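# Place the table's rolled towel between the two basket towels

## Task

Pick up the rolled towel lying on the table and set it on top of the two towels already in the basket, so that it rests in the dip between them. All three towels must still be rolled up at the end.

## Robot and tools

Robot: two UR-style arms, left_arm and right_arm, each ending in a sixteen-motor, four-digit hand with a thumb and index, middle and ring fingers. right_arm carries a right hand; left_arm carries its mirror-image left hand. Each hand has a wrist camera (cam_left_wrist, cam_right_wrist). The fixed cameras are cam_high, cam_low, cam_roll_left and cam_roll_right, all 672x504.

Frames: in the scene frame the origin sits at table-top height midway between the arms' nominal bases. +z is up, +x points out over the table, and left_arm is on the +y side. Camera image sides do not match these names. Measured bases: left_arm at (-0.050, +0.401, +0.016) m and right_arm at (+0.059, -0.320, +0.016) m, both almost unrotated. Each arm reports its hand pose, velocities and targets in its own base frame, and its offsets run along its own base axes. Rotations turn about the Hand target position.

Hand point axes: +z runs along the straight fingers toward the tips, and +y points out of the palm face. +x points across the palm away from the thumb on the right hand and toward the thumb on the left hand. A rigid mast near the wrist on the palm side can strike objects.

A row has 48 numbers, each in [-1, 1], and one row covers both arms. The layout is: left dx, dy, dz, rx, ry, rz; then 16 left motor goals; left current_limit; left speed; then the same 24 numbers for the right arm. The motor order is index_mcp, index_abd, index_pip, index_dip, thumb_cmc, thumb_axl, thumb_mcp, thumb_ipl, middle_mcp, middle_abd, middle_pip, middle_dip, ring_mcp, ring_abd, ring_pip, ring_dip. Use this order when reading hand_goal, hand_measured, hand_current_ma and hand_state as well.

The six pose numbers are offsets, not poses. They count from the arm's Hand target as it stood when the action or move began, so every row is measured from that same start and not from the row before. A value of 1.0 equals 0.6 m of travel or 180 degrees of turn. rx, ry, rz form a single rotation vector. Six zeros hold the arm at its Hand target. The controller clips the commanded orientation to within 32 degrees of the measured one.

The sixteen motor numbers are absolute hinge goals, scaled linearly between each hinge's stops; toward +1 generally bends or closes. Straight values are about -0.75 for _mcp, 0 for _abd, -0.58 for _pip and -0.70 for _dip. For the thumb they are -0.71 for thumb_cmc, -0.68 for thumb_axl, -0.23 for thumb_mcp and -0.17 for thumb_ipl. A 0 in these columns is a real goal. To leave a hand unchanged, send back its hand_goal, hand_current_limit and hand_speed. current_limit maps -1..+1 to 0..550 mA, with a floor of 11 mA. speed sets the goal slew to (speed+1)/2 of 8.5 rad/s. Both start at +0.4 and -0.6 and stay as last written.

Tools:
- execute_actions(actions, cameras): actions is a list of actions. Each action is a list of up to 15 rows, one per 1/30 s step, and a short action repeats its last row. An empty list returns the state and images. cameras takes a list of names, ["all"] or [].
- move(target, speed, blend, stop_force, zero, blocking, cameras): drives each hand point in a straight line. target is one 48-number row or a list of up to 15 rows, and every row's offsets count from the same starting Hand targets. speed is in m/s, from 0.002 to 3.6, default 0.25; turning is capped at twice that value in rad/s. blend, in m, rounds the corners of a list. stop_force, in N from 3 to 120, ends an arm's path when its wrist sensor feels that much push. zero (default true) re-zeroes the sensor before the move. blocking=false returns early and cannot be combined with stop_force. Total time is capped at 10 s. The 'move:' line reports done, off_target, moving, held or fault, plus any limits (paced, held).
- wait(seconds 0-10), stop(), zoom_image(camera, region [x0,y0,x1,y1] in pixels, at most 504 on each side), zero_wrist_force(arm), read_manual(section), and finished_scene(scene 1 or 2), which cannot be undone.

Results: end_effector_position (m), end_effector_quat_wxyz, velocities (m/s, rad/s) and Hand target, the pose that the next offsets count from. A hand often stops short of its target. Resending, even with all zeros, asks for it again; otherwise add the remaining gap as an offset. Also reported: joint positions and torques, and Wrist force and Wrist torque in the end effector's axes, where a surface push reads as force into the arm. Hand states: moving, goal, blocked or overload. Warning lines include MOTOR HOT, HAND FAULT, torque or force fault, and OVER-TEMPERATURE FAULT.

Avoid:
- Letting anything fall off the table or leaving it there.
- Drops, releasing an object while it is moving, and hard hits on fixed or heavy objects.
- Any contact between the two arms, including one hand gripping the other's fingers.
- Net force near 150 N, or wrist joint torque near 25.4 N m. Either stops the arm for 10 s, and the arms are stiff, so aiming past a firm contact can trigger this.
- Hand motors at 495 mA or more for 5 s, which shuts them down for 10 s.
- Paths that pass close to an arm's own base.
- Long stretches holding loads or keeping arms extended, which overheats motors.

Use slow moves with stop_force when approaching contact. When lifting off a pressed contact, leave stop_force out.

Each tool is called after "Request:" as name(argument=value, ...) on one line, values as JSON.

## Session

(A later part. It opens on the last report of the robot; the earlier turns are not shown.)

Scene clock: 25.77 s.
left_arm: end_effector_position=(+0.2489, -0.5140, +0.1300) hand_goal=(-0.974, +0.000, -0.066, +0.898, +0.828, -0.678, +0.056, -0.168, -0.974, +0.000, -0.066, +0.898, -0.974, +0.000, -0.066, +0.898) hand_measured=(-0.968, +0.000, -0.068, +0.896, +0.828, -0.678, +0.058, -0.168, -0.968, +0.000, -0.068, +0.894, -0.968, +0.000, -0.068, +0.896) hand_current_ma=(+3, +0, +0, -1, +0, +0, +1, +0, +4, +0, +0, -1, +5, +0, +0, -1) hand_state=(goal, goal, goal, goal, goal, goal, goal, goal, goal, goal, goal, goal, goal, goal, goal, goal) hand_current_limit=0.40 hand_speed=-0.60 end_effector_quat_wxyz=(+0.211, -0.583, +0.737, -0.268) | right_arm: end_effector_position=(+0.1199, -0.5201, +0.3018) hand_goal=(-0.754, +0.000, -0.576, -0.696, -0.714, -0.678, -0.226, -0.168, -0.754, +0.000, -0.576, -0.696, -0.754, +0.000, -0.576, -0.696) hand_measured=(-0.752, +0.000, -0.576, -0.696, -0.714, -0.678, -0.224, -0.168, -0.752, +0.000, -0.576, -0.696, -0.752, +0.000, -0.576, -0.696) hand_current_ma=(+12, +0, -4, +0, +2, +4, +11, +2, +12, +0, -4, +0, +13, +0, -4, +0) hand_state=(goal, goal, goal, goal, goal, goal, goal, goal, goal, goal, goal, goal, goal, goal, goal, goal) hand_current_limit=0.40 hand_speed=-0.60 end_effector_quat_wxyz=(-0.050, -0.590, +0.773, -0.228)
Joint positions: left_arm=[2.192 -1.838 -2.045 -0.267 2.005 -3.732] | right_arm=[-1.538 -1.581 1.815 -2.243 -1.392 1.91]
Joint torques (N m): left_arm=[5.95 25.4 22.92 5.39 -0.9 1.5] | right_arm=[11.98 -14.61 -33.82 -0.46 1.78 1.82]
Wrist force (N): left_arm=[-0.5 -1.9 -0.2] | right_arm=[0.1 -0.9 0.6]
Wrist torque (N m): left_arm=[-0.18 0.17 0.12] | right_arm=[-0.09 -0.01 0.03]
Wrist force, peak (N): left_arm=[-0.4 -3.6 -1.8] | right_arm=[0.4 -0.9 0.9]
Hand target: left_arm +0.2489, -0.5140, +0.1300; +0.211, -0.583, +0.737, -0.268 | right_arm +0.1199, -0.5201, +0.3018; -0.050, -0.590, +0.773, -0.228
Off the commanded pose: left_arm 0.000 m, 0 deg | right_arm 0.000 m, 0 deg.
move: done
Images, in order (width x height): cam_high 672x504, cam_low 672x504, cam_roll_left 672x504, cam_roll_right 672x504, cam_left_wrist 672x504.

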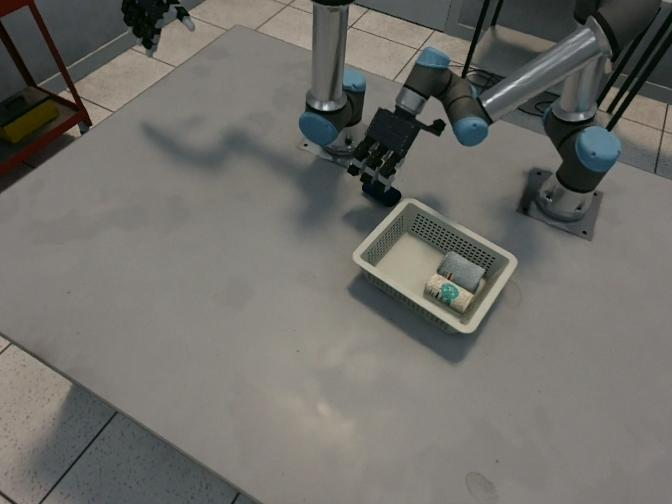

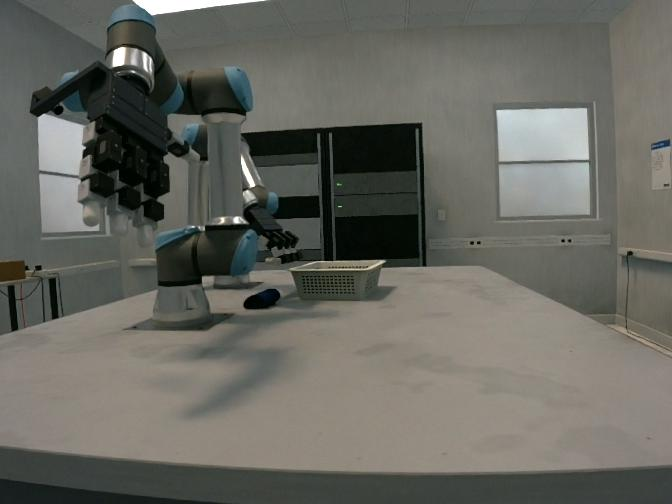

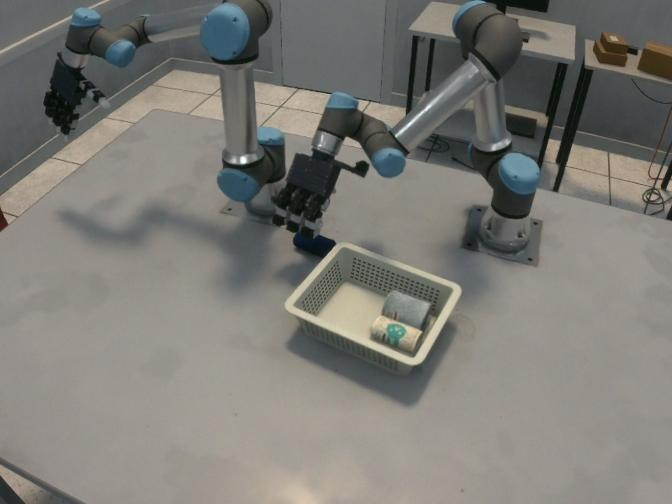

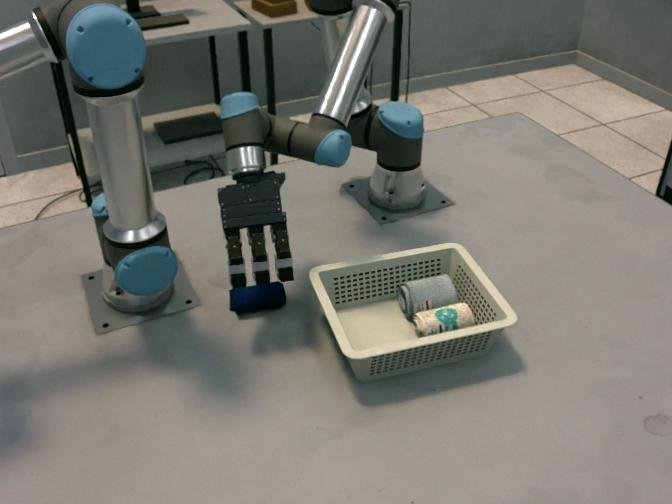

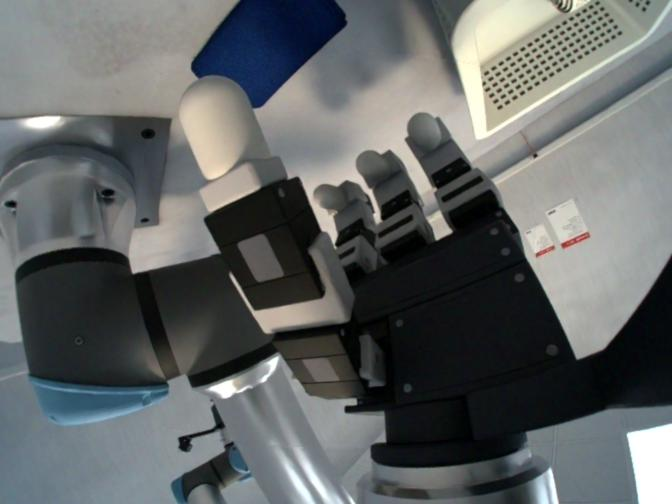

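Request:
move(target=[0, 0, -0.15, 0, 0, 0, -0.973, 0.0, -0.066, 0.899, 0.829, -0.678, 0.056, -0.168, -0.973, 0.0, -0.066, 0.899, -0.973, 0.0, -0.066, 0.899, 0.4, -0.6, 0, 0, 0, 0, 0, 0, -0.754, 0.0, -0.576, -0.696, -0.714, -0.678, -0.226, -0.168, -0.754, 0.0, -0.576, -0.696, -0.754, 0.0, -0.576, -0.696, 0.4, -0.6], speed=0.1, cameras=["cam_high", "cam_low", "cam_roll_right", "cam_left_wrist", "cam_roll_left"])

Request:
zoom_image(camera="cam_high", region=[330, 100, 450, 220])

Request:
zoom_image(camera="cam_roll_right", region=[180, 200, 330, 340])

Request:
zoom_image(camera="cam_low", region=[210, 220, 330, 320])

Request:
zoom_image(camera="cam_left_wrist", region=[120, 0, 520, 300])

Scene clock: 28.03 s.
left_arm: end_effector_position=(+0.2489, -0.5139, +0.0399) hand_goal=(-0.974, +0.000, -0.066, +0.898, +0.828, -0.678, +0.056, -0.168, -0.974, +0.000, -0.066, +0.898, -0.974, +0.000, -0.066, +0.898) hand_measured=(-0.968, +0.000, -0.068, +0.896, +0.828, -0.678, +0.058, -0.168, -0.968, +0.000, -0.068, +0.894, -0.968, +0.000, -0.068, +0.896) hand_current_ma=(+3, +0, +0, -1, +0, +0, +1, +0, +4, +0, +0, -1, +5, +0, +0, -1) hand_state=(goal, goal, goal, goal, goal, goal, goal, goal, goal, goal, goal, goal, goal, goal, goal, goal) hand_current_limit=0.40 hand_speed=-0.60 end_effector_quat_wxyz=(+0.211, -0.583, +0.737, -0.268) | right_arm: end_effector_position=(+0.1199, -0.5201, +0.3018) hand_goal=(-0.754, +0.000, -0.576, -0.696, -0.714, -0.678, -0.226, -0.168, -0.754, +0.000, -0.576, -0.696, -0.754, +0.000, -0.576, -0.696) hand_measured=(-0.752, +0.000, -0.576, -0.696, -0.714, -0.678, -0.224, -0.168, -0.752, +0.000, -0.576, -0.696, -0.752, +0.000, -0.576, -0.696) hand_current_ma=(+12, +0, -4, +0, +2, +4, +11, +2, +12, +0, -4, +0, +13, +0, -4, +0) hand_state=(goal, goal, goal, goal, goal, goal, goal, goal, goal, goal, goal, goal, goal, goal, goal, goal) hand_current_limit=0.40 hand_speed=-0.60 end_effector_quat_wxyz=(-0.050, -0.590, +0.773, -0.228)
Joint positions: left_arm=[2.192 -2.023 -2.107 -0.02 2.005 -3.732] | right_arm=[-1.538 -1.581 1.815 -2.243 -1.392 1.91]
Joint torques (N m): left_arm=[-9.41 38.69 26.66 3.94 0.38 1.75] | right_arm=[12.82 -15.15 -34.47 -0.56 1.65 1.77]
Wrist force (N): left_arm=[-0.3 -2.1 0.2] | right_arm=[0.0 -0.7 0.5]
Wrist torque (N m): left_arm=[-0.27 0.20 0.17] | right_arm=[-0.06 0.01 0.03]
Wrist force, peak (N): left_arm=[-0.3 -2.7 -0.7] | right_arm=[0.2 -1.1 0.8]
Hand target: left_arm +0.2489, -0.5140, +0.0400; +0.211, -0.583, +0.737, -0.268 | right_arm +0.1199, -0.5201, +0.3018; -0.050, -0.590, +0.773, -0.228
Off the commanded pose: left_arm 0.000 m, 0 deg | right_arm 0.000 m, 0 deg.
move: done
Images, in order (width x height): cam_high 672x504, cam_low 672x504, cam_roll_left 672x504, cam_roll_right 672x504, cam_left_wrist 672x504.

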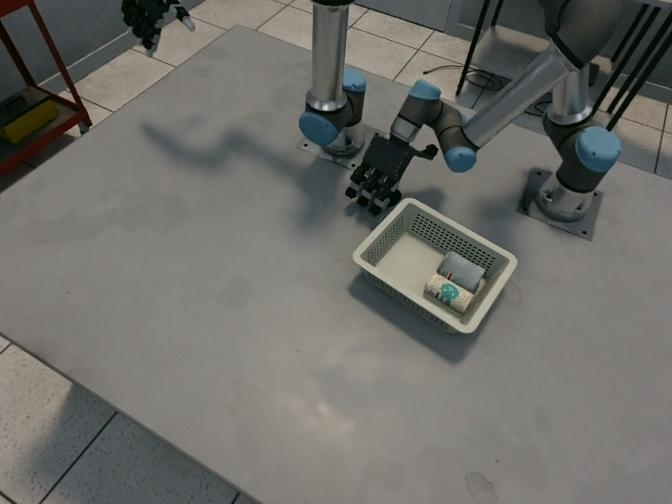

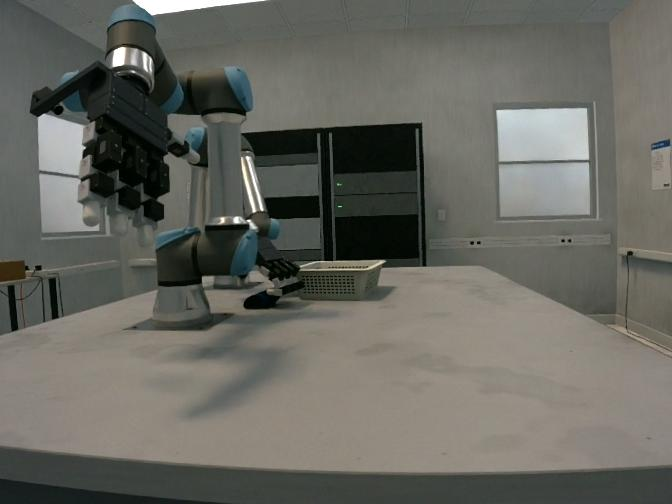

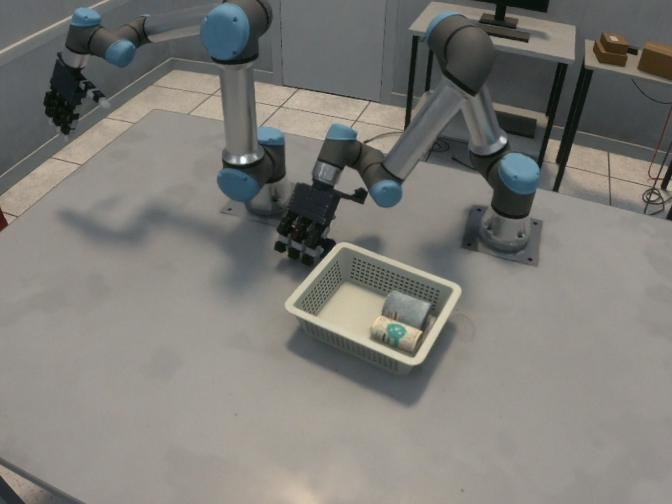

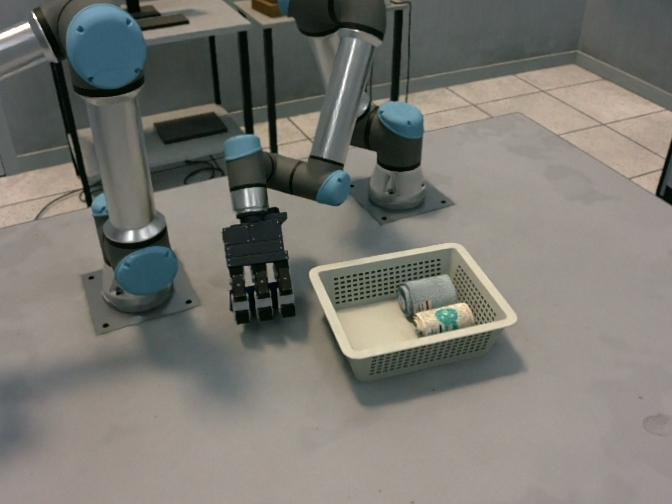

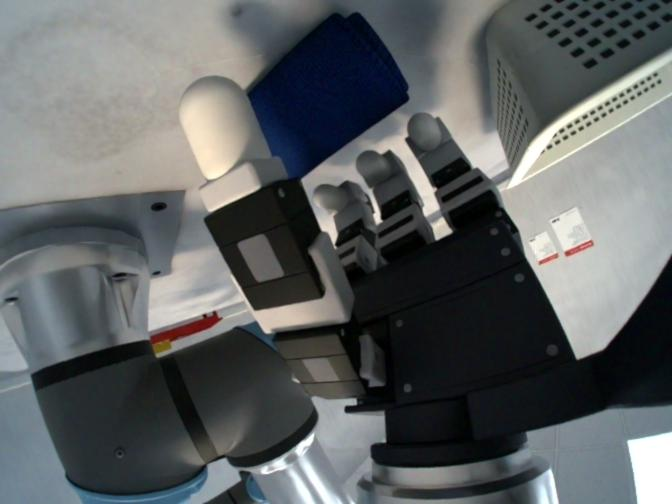

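Scaled by 4.200 from the camera's 672x504 image, which has a finer 960x720 frame.

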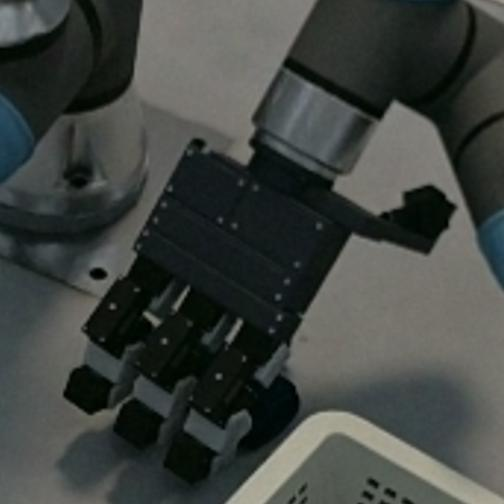

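Scaled by 3.360 from the camera's 672x504 image, which has a finer 960x720 frame.

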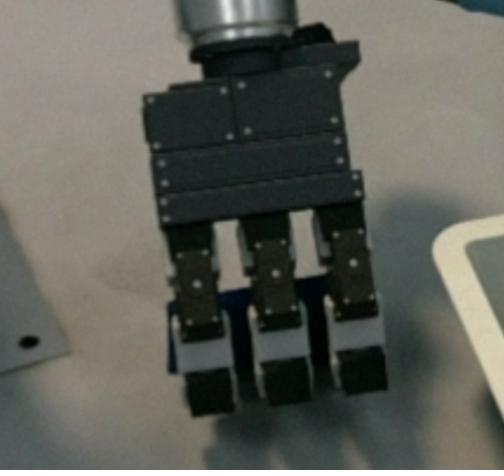

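Scaled by 4.200 from the camera's 672x504 image, which has a finer 960x720 frame.

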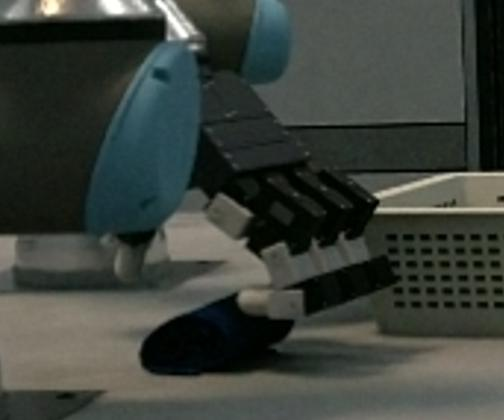

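Scaled by 1.260 from the camera's 672x504 image, which has a finer 960x720 frame.

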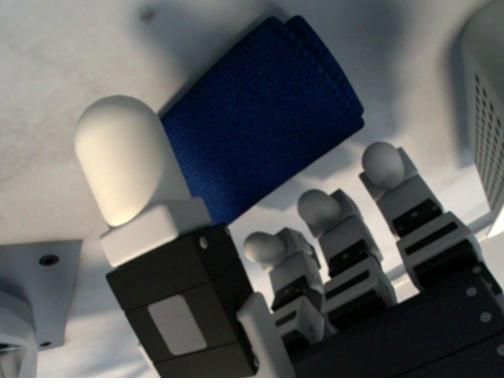

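Request:
move(target=[0.003, -0.001, -0.05, 0, 0, -0.011, -0.973, 0.0, -0.066, 0.899, 0.829, -0.678, 0.056, -0.168, -0.973, 0.0, -0.066, 0.899, -0.973, 0.0, -0.066, 0.899, 0.4, -0.6, 0, 0, 0, 0, 0, 0, -0.754, 0.0, -0.576, -0.696, -0.714, -0.678, -0.226, -0.168, -0.754, 0.0, -0.576, -0.696, -0.754, 0.0, -0.576, -0.696, 0.4, -0.6], speed=0.04, stop_force=8, cameras=["cam_high", "cam_low", "cam_roll_right", "cam_left_wrist"])

Request:
zoom_image(camera="cam_high", region=[330, 100, 450, 220])

Request:
zoom_image(camera="cam_low", region=[210, 220, 330, 320])

Request:
zoom_image(camera="cam_left_wrist", region=[120, 0, 520, 300])

Scene clock: 31.03 s.
left_arm: end_effector_position=(+0.2507, -0.5146, +0.0100) hand_goal=(-0.974, +0.000, -0.066, +0.898, +0.828, -0.678, +0.056, -0.168, -0.974, +0.000, -0.066, +0.898, -0.974, +0.000, -0.066, +0.898) hand_measured=(-0.968, +0.000, -0.068, +0.896, +0.828, -0.678, +0.058, -0.168, -0.968, +0.000, -0.068, +0.894, -0.968, +0.000, -0.068, +0.896) hand_current_ma=(+3, +0, +0, -1, +0, +0, +1, +0, +4, +0, +0, -1, +5, +0, +0, -1) hand_state=(goal, goal, goal, goal, goal, goal, goal, goal, goal, goal, goal, goal, goal, goal, goal, goal) hand_current_limit=0.40 hand_speed=-0.60 end_effector_quat_wxyz=(+0.206, -0.571, +0.747, -0.272) | right_arm: end_effector_position=(+0.1199, -0.5201, +0.3018) hand_goal=(-0.754, +0.000, -0.576, -0.696, -0.714, -0.678, -0.226, -0.168, -0.754, +0.000, -0.576, -0.696, -0.754, +0.000, -0.576, -0.696) hand_measured=(-0.752, +0.000, -0.576, -0.696, -0.714, -0.678, -0.224, -0.168, -0.752, +0.000, -0.576, -0.696, -0.752, +0.000, -0.576, -0.696) hand_current_ma=(+12, +0, -4, +0, +2, +4, +11, +2, +12, +0, -4, +0, +13, +0, -4, +0) hand_state=(goal, goal, goal, goal, goal, goal, goal, goal, goal, goal, goal, goal, goal, goal, goal, goal) hand_current_limit=0.40 hand_speed=-0.60 end_effector_quat_wxyz=(-0.050, -0.590, +0.773, -0.228)
Joint positions: left_arm=[2.2 -2.097 -2.115 0.078 1.982 -3.693] | right_arm=[-1.538 -1.581 1.815 -2.243 -1.392 1.91]
Joint torques (N m): left_arm=[-10.98 51.89 25.62 4.49 1.8 -2.3] | right_arm=[12.22 -15.24 -33.72 -0.48 1.31 1.69]
Wrist force (N): left_arm=[-0.3 -2.2 -0.1] | right_arm=[0.0 -0.8 0.6]
Wrist torque (N m): left_arm=[-0.24 0.19 0.14] | right_arm=[-0.08 0.00 0.03]
Wrist force, peak (N): left_arm=[-0.6 -2.4 -0.6] | right_arm=[0.2 -1.2 0.6]
Hand target: left_arm +0.2507, -0.5146, +0.0100; +0.206, -0.571, +0.747, -0.272 | right_arm +0.1199, -0.5201, +0.3018; -0.050, -0.590, +0.773, -0.228
Off the commanded pose: left_arm 0.000 m, 0 deg | right_arm 0.000 m, 0 deg.
move: done
Images, in order (width x height): cam_high 672x504, cam_low 672x504, cam_roll_right 672x504, cam_left_wrist 672x504.

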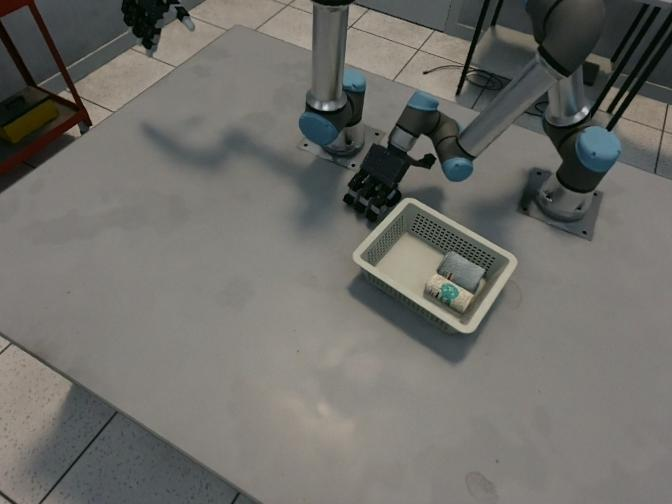

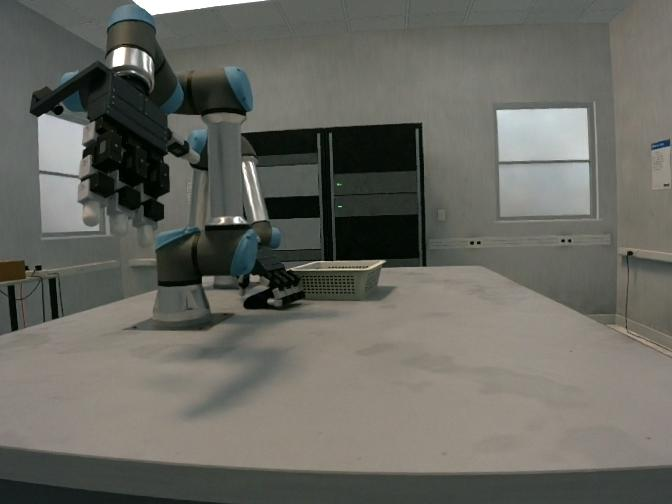

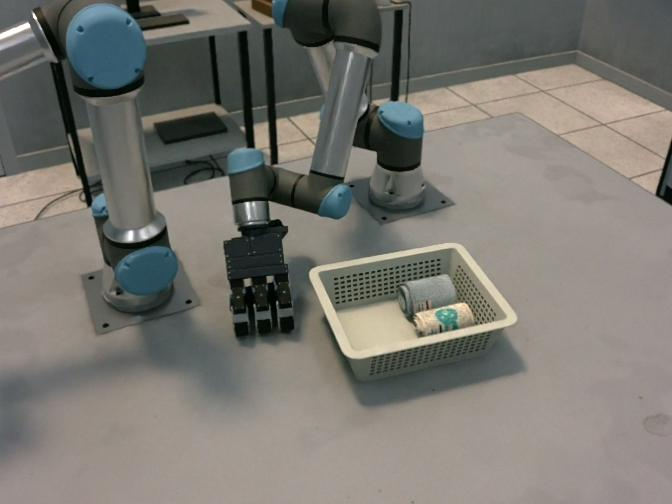

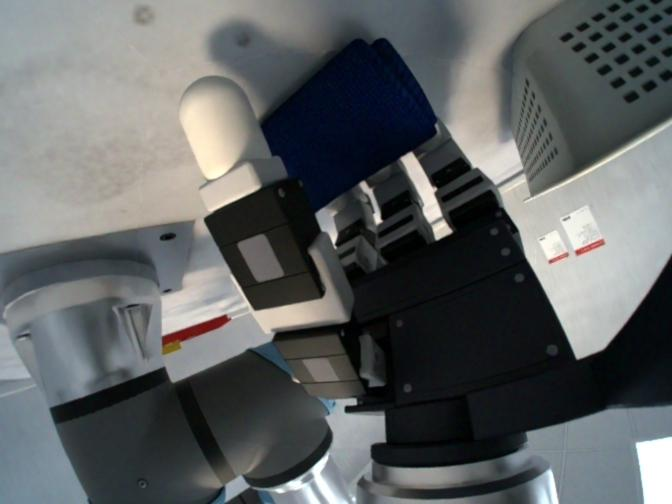

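Scaled by 4.200 from the camera's 672x504 image, which has a finer 960x720 frame.

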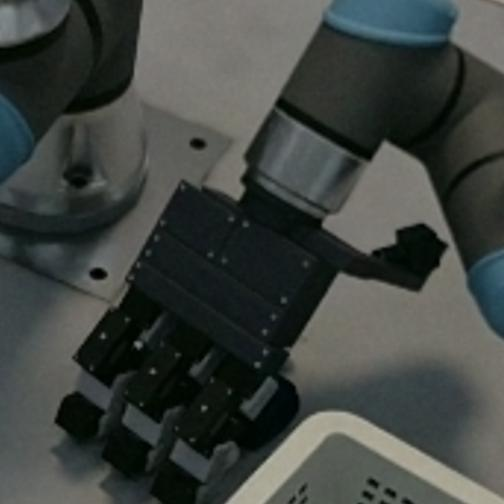

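Scaled by 4.200 from the camera's 672x504 image, which has a finer 960x720 frame.

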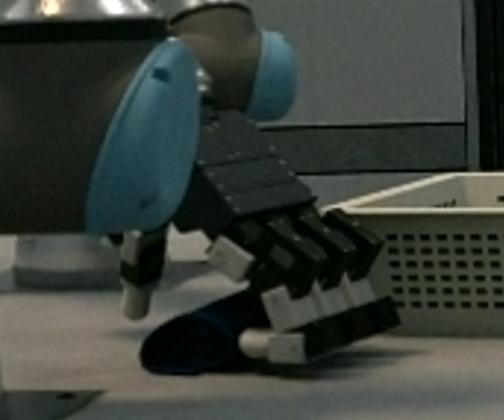

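Scaled by 1.260 from the camera's 672x504 image, which has a finer 960x720 frame.

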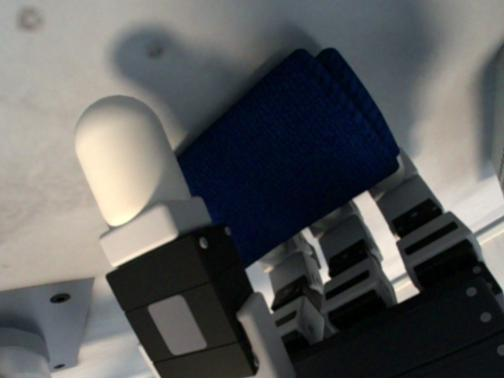

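Request:
move(target=[0, 0, 0, 0, 0, 0, -0.973, 0.0, 0.766, 0.058, 0.829, -0.678, 0.449, -0.168, -0.973, 0.0, 0.766, 0.058, -0.973, 0.0, 0.766, 0.058, 0.2, -0.8, 0, 0, 0, 0, 0, 0, -0.754, 0.0, -0.576, -0.696, -0.714, -0.678, -0.226, -0.168, -0.754, 0.0, -0.576, -0.696, -0.754, 0.0, -0.576, -0.696, 0.4, -0.6], cameras=["cam_high", "cam_low", "cam_roll_right", "cam_left_wrist"])

Request:
zoom_image(camera="cam_low", region=[210, 220, 330, 320])

Request:
zoom_image(camera="cam_left_wrist", region=[120, 0, 520, 300])

Scene clock: 32.97 s.
left_arm: end_effector_position=(+0.2507, -0.5146, +0.0100) hand_goal=(-0.974, +0.000, +0.766, +0.058, +0.828, -0.678, +0.448, -0.168, -0.974, +0.000, +0.766, +0.058, -0.974, +0.000, +0.766, +0.058) hand_measured=(-0.984, +0.000, +0.766, +0.074, +0.830, -0.676, +0.386, -0.200, -0.990, +0.000, +0.766, +0.080, -0.968, +0.000, +0.760, +0.062) hand_current_ma=(-10, +0, +0, +18, +0, +1, -188, -72, -18, +0, +0, +25, +5, +0, -3, +1) hand_state=(goal, goal, goal, goal, goal, goal, blocked, blocked, goal, goal, goal, blocked, goal, goal, goal, goal) hand_current_limit=0.20 hand_speed=-0.80 end_effector_quat_wxyz=(+0.206, -0.571, +0.747, -0.272) | right_arm: end_effector_position=(+0.1199, -0.5201, +0.3018) hand_goal=(-0.754, +0.000, -0.576, -0.696, -0.714, -0.678, -0.226, -0.168, -0.754, +0.000, -0.576, -0.696, -0.754, +0.000, -0.576, -0.696) hand_measured=(-0.752, +0.000, -0.576, -0.696, -0.714, -0.678, -0.224, -0.168, -0.752, +0.000, -0.576, -0.696, -0.752, +0.000, -0.576, -0.696) hand_current_ma=(+12, +0, -4, +0, +2, +4, +11, +2, +12, +0, -4, +0, +13, +0, -4, +0) hand_state=(goal, goal, goal, goal, goal, goal, goal, goal, goal, goal, goal, goal, goal, goal, goal, goal) hand_current_limit=0.40 hand_speed=-0.60 end_effector_quat_wxyz=(-0.050, -0.590, +0.773, -0.228)
Joint positions: left_arm=[2.2 -2.097 -2.115 0.078 1.982 -3.693] | right_arm=[-1.538 -1.581 1.815 -2.243 -1.392 1.91]
Joint torques (N m): left_arm=[-11.43 47.39 22.33 3.7 0.82 -2.13] | right_arm=[12.68 -15.35 -33.72 -0.75 1.07 1.72]
Wrist force (N): left_arm=[-0.2 -5.1 -3.5] | right_arm=[0.4 -0.8 0.6]
Wrist torque (N m): left_arm=[-0.24 0.16 0.16] | right_arm=[-0.08 -0.04 0.06]
Wrist force, peak (N): left_arm=[0.0 -6.3 -2.9] | right_arm=[0.3 -1.2 0.5]
Hand target: left_arm +0.2507, -0.5146, +0.0100; +0.206, -0.571, +0.747, -0.272 | right_arm +0.1199, -0.5201, +0.3018; -0.050, -0.590, +0.773, -0.228
Off the commanded pose: left_arm 0.000 m, 0 deg | right_arm 0.000 m, 0 deg.
move: done
Images, in order (width x height): cam_high 672x504, cam_low 672x504, cam_roll_right 672x504, cam_left_wrist 672x504.

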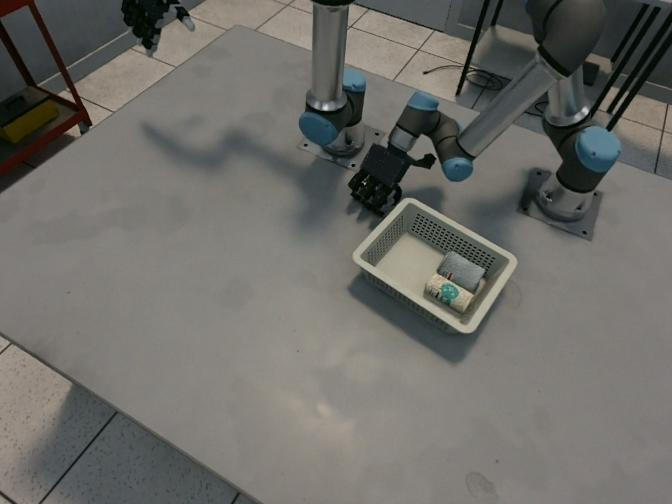

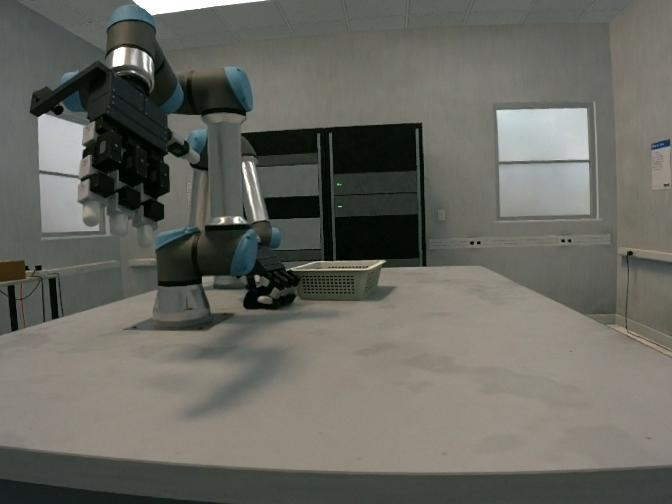

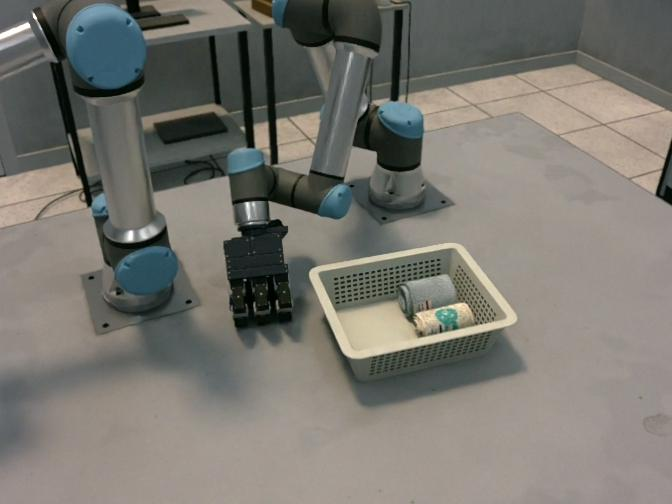

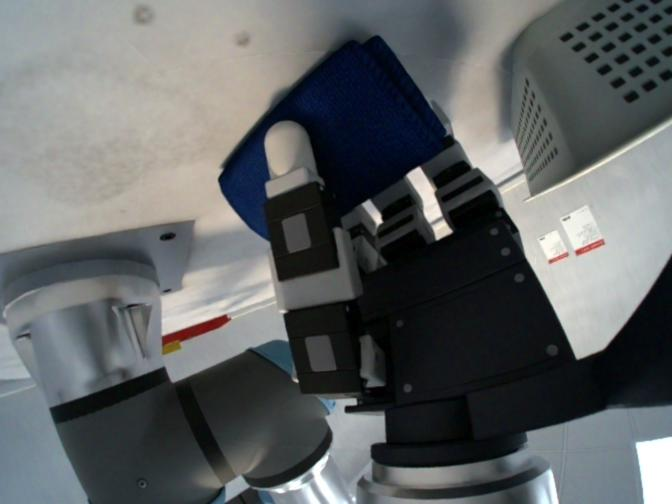

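Scaled by 4.200 from the camera's 672x504 image, which has a finer 960x720 frame.

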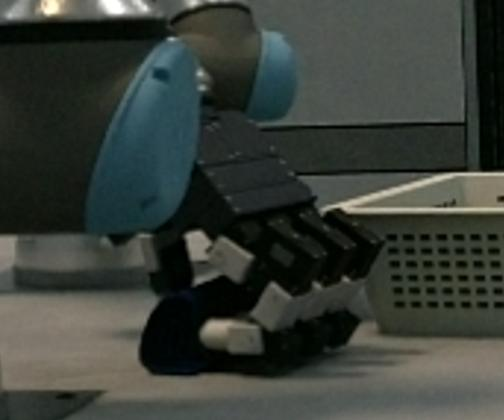

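Scaled by 1.260 from the camera's 672x504 image, which has a finer 960x720 frame.

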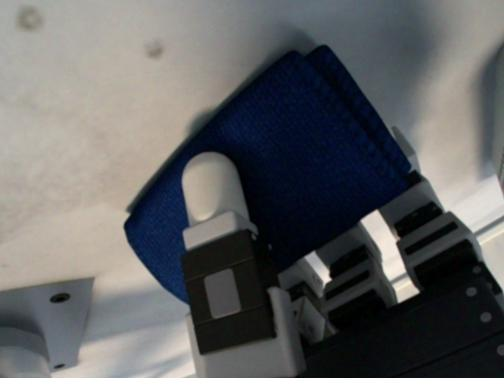

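Request:
move(target=[0, 0, 0.1, 0, 0, 0, -0.973, 0.0, 0.8, 0.058, 0.829, -0.678, 0.449, -0.168, -0.973, 0.0, 0.8, 0.058, -0.973, 0.0, 0.8, 0.058, 0.2, -0.8, 0, 0, 0, 0, 0, 0, -0.754, 0.0, -0.576, -0.696, -0.714, -0.678, -0.226, -0.168, -0.754, 0.0, -0.576, -0.696, -0.754, 0.0, -0.576, -0.696, 0.4, -0.6], speed=0.05, cameras=["cam_high", "cam_low", "cam_roll_right", "cam_left_wrist"])

Request:
zoom_image(camera="cam_low", region=[210, 220, 330, 320])

Request:
zoom_image(camera="cam_roll_right", region=[180, 200, 330, 340])

Scene clock: 34.90 s.
left_arm: end_effector_position=(+0.2508, -0.5147, +0.0702) hand_goal=(-0.974, +0.000, +0.800, +0.058, +0.828, -0.678, +0.448, -0.168, -0.974, +0.000, +0.800, +0.058, -0.974, +0.000, +0.800, +0.058) hand_measured=(-0.978, +0.000, +0.790, +0.060, +0.828, -0.676, +0.390, -0.198, -0.986, +0.002, +0.790, +0.062, -0.968, +0.000, +0.792, +0.060) hand_current_ma=(-3, +0, -9, +1, +0, +1, -169, -69, -10, +0, -8, +2, +5, +0, -6, +0) hand_state=(goal, goal, goal, goal, goal, goal, blocked, blocked, goal, goal, goal, goal, goal, goal, goal, goal) hand_current_limit=0.20 hand_speed=-0.80 end_effector_quat_wxyz=(+0.206, -0.571, +0.747, -0.272) | right_arm: end_effector_position=(+0.1199, -0.5201, +0.3018) hand_goal=(-0.754, +0.000, -0.576, -0.696, -0.714, -0.678, -0.226, -0.168, -0.754, +0.000, -0.576, -0.696, -0.754, +0.000, -0.576, -0.696) hand_measured=(-0.752, +0.000, -0.576, -0.696, -0.714, -0.678, -0.224, -0.168, -0.752, +0.000, -0.576, -0.696, -0.752, +0.000, -0.576, -0.696) hand_current_ma=(+12, +0, -4, +0, +2, +4, +11, +2, +12, +0, -4, +0, +13, +0, -4, +0) hand_state=(goal, goal, goal, goal, goal, goal, goal, goal, goal, goal, goal, goal, goal, goal, goal, goal) hand_current_limit=0.40 hand_speed=-0.60 end_effector_quat_wxyz=(-0.050, -0.590, +0.773, -0.228)
Joint positions: left_arm=[2.2 -1.959 -2.092 -0.082 1.982 -3.693] | right_arm=[-1.538 -1.581 1.815 -2.243 -1.392 1.91]
Joint torques (N m): left_arm=[-9.24 21.89 4.87 5.38 -0.66 0.98] | right_arm=[11.7 -14.74 -33.5 -0.73 0.9 1.64]
Wrist force (N): left_arm=[-0.3 -1.7 0.2] | right_arm=[0.1 -0.9 0.6]
Wrist torque (N m): left_arm=[-0.18 0.19 0.12] | right_arm=[-0.10 -0.02 0.05]
Wrist force, peak (N): left_arm=[0.0 -5.3 -3.5] | right_arm=[-0.2 -1.1 0.7]
Hand target: left_arm +0.2507, -0.5146, +0.0700; +0.206, -0.571, +0.747, -0.272 | right_arm +0.1199, -0.5201, +0.3018; -0.050, -0.590, +0.773, -0.228
Off the commanded pose: left_arm 0.000 m, 0 deg | right_arm 0.000 m, 0 deg.
move: done
Images, in order (width x height): cam_high 672x504, cam_low 672x504, cam_roll_right 672x504, cam_left_wrist 672x504.

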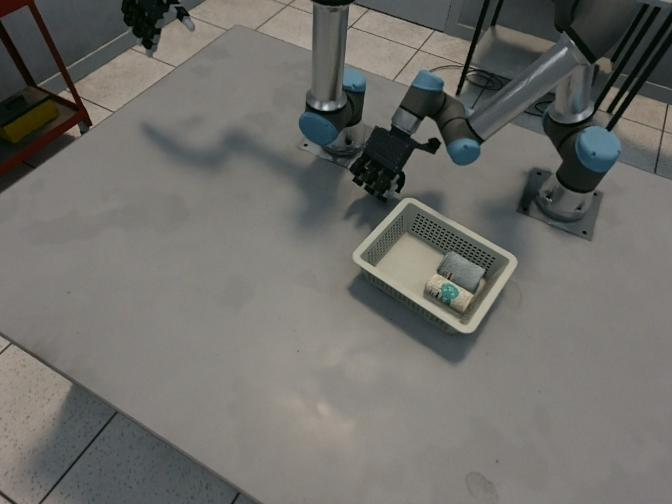

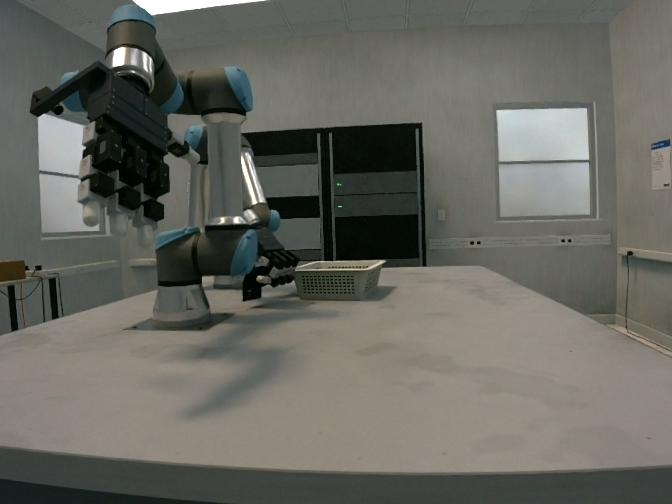

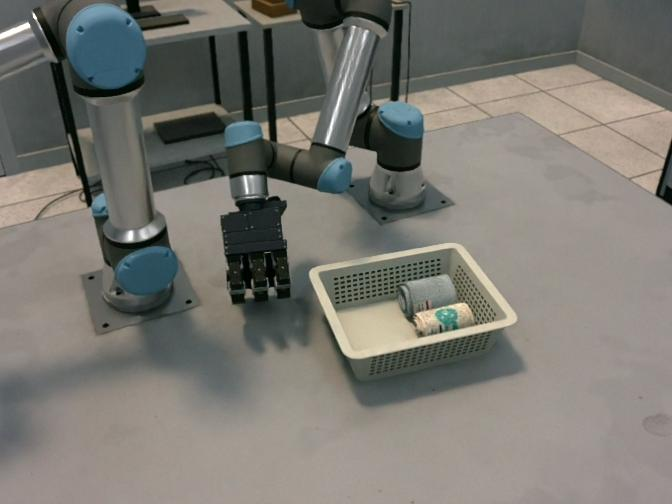

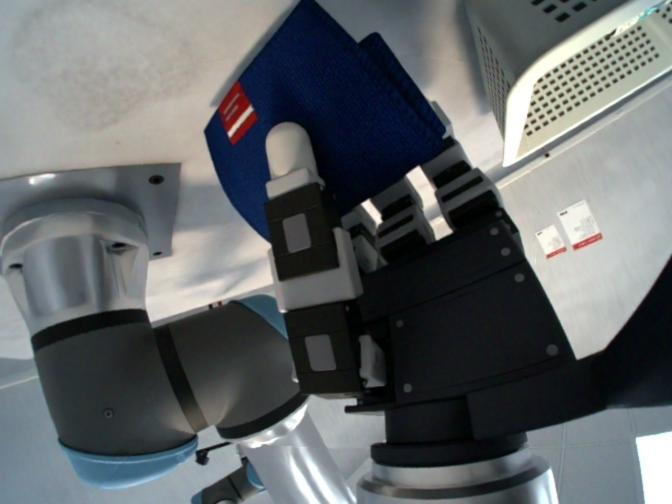

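Scaled by 4.200 from the camera's 672x504 image, which has a finer 960x720 frame.

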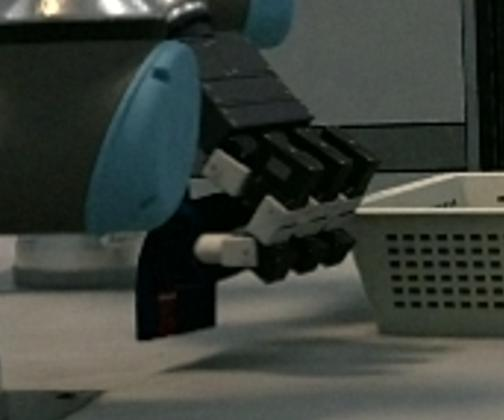

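Scaled by 3.360 from the camera's 672x504 image, which has a finer 960x720 frame.

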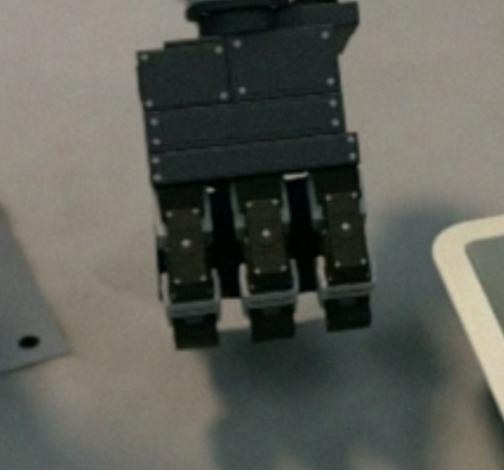

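Request:
zoom_image(camera="cam_low", region=[230, 250, 290, 310])

Request:
zoom_image(camera="cam_left_wrist", region=[190, 0, 490, 250])

Request:
zoom_image(camera="cam_high", region=[350, 150, 430, 230])

Scaled by 8.400 from the camera's 672x504 image, which has a finer 960x720 frame.

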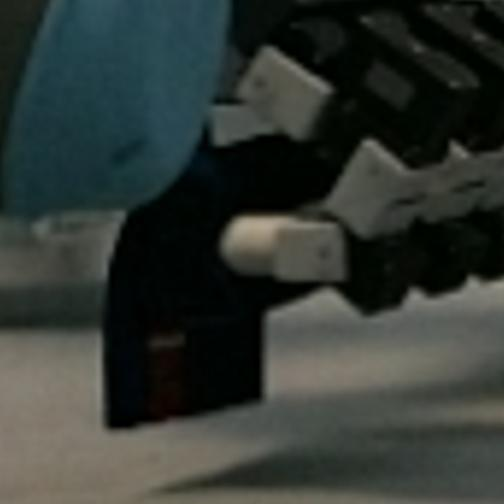

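Scaled by 1.680 from the camera's 672x504 image, which has a finer 960x720 frame.

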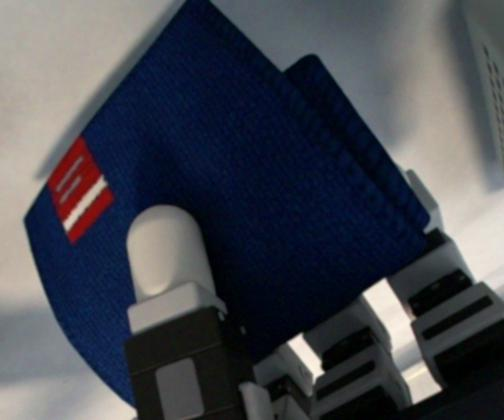

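Scaled by 6.300 from the camera's 672x504 image, which has a finer 960x720 frame.

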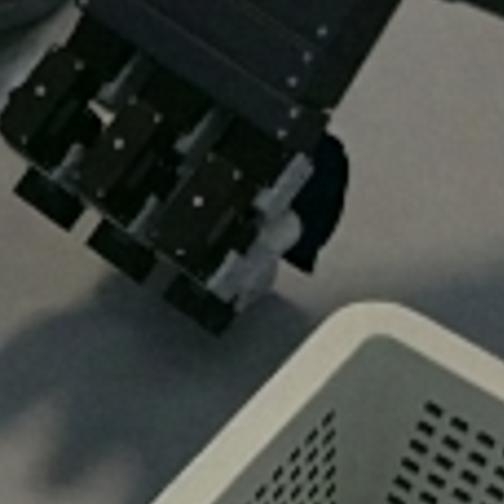

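Request:
move(target=[[0, 0, -0.043, 0, 0, 0, -0.973, 0.0, 0.8, 0.058, 0.829, -0.678, 0.449, -0.168, -0.973, 0.0, 0.8, 0.058, -0.973, 0.0, 0.8, 0.058, 0.2, -0.8, 0, 0, 0, 0, 0, 0, -0.754, 0.0, -0.576, -0.696, -0.714, -0.678, -0.226, -0.168, -0.754, 0.0, -0.576, -0.696, -0.754, 0.0, -0.576, -0.696, 0.4, -0.6],[-0.072, 0.02, -0.097, 0, 0, 0, -0.973, 0.0, 0.8, 0.058, 0.829, -0.678, 0.449, -0.168, -0.973, 0.0, 0.8, 0.058, -0.973, 0.0, 0.8, 0.058, 0.2, -0.8, 0, 0, 0, 0, 0, 0, -0.754, 0.0, -0.576, -0.696, -0.714, -0.678, -0.226, -0.168, -0.754, 0.0, -0.576, -0.696, -0.754, 0.0, -0.576, -0.696, 0.4, -0.6]], speed=0.04, blend=0.003, cameras=["cam_high", "cam_low", "cam_roll_right", "cam_left_wrist"])

Request:
zoom_image(camera="cam_low", region=[210, 240, 290, 320])

Request:
zoom_image(camera="cam_left_wrist", region=[190, 0, 490, 250])

Scene clock: 39.07 s.
left_arm: end_effector_position=(+0.2073, -0.5025, +0.0116) hand_goal=(-0.974, +0.000, +0.800, +0.058, +0.828, -0.678, +0.448, -0.168, -0.974, +0.000, +0.800, +0.058, -0.974, +0.000, +0.800, +0.058) hand_measured=(-0.978, +0.000, +0.796, +0.060, +0.828, -0.676, +0.392, -0.198, -0.986, +0.002, +0.796, +0.062, -0.968, +0.000, +0.796, +0.060) hand_current_ma=(-2, +0, -1, +0, +0, +1, -164, -67, -10, +0, -2, +2, +5, +0, -2, +0) hand_state=(goal, goal, goal, goal, goal, goal, blocked, blocked, goal, goal, goal, goal, goal, goal, goal, goal) hand_current_limit=0.20 hand_speed=-0.80 end_effector_quat_wxyz=(+0.207, -0.571, +0.747, -0.271) end_effector_velocity=(+0.001, +0.000, -0.001) end_effector_angular_velocity=(+0.005, +0.003, -0.001) | right_arm: end_effector_position=(+0.1199, -0.5201, +0.3018) hand_goal=(-0.754, +0.000, -0.576, -0.696, -0.714, -0.678, -0.226, -0.168, -0.754, +0.000, -0.576, -0.696, -0.754, +0.000, -0.576, -0.696) hand_measured=(-0.752, +0.000, -0.576, -0.696, -0.714, -0.678, -0.224, -0.168, -0.752, +0.000, -0.576, -0.696, -0.752, +0.000, -0.576, -0.696) hand_current_ma=(+12, +0, -4, +0, +2, +4, +11, +2, +12, +0, -4, +0, +13, +0, -4, +0) hand_state=(goal, goal, goal, goal, goal, goal, goal, goal, goal, goal, goal, goal, goal, goal, goal, goal) hand_current_limit=0.40 hand_speed=-0.60 end_effector_quat_wxyz=(-0.050, -0.590, +0.773, -0.228)
Joint positions: left_arm=[2.138 -2.052 -2.191 0.085 2.015 -3.75] | right_arm=[-1.538 -1.581 1.815 -2.243 -1.392 1.91]
Joint velocities: left_arm=[0.003 -0.001 0.003 -0.006 -0.002 0.004] | right_arm=[within noise]
Joint torques (N m): left_arm=[11.5 44.67 23.72 1.01 -0.91 1.86] | right_arm=[12.73 -14.88 -34.71 -0.88 0.47 1.84]
Wrist force (N): left_arm=[-0.4 -4.2 -1.8] | right_arm=[0.4 -0.8 0.6]
Wrist torque (N m): left_arm=[-0.22 0.17 0.27] | right_arm=[-0.08 -0.06 0.07]
Wrist force, peak (N): left_arm=[-0.5 -4.3 -1.8] | right_arm=[0.0 -1.4 0.3]
Hand target: left_arm +0.2075, -0.5026, +0.0118; +0.206, -0.571, +0.747, -0.272 | right_arm +0.1199, -0.5201, +0.3018; -0.050, -0.590, +0.773, -0.228
Off the commanded pose: left_arm 0.000 m, 0 deg | right_arm 0.000 m, 0 deg.
move: done
Images, in order (width x height): cam_high 672x504, cam_low 672x504, cam_roll_right 672x504, cam_left_wrist 672x504.

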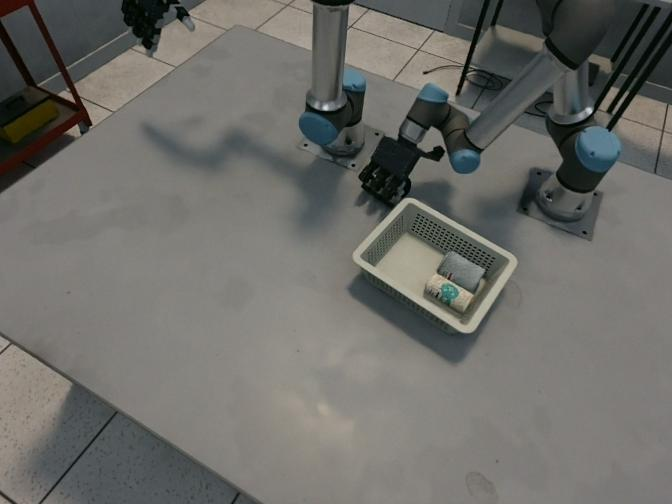

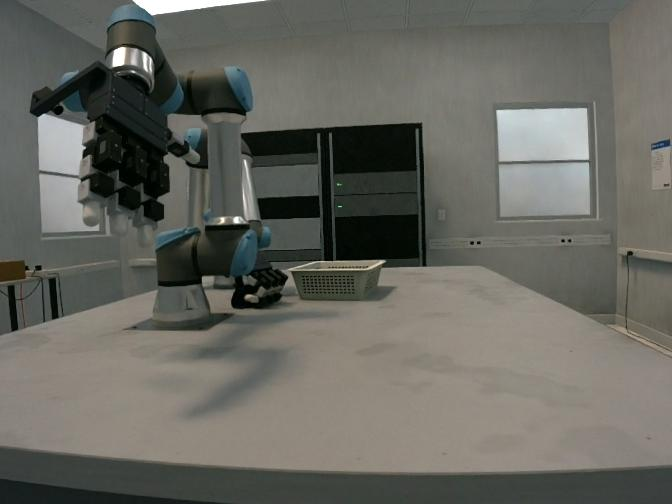

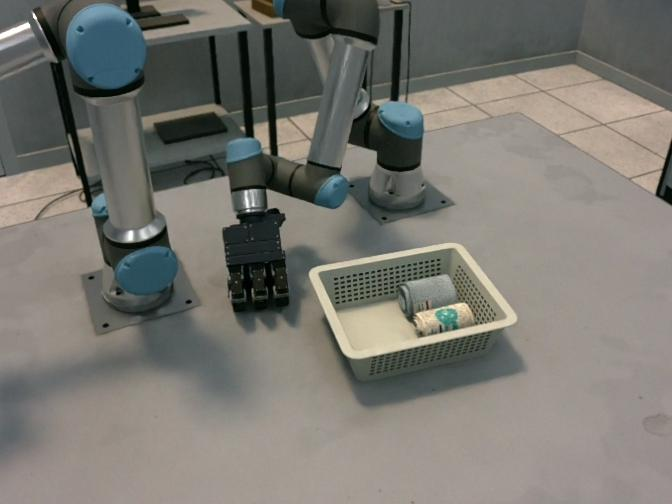

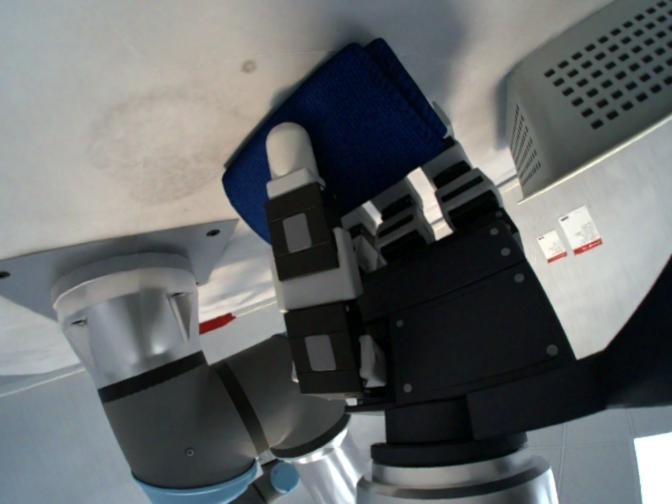

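Scaled by 6.300 from the camera's 672x504 image, which has a finer 960x720 frame.

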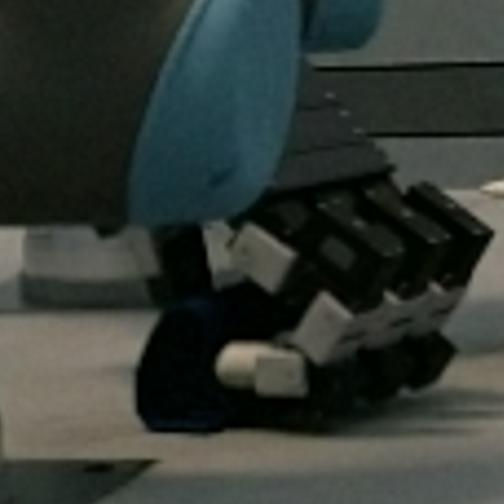

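Scaled by 1.680 from the camera's 672x504 image, which has a finer 960x720 frame.

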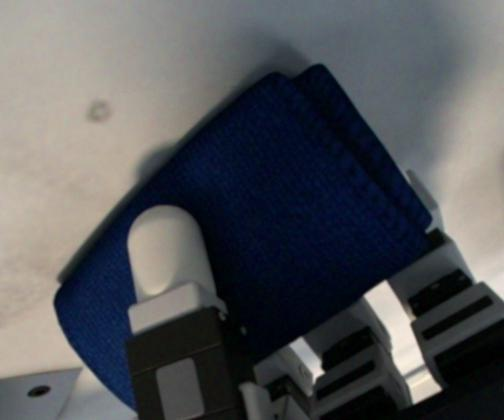

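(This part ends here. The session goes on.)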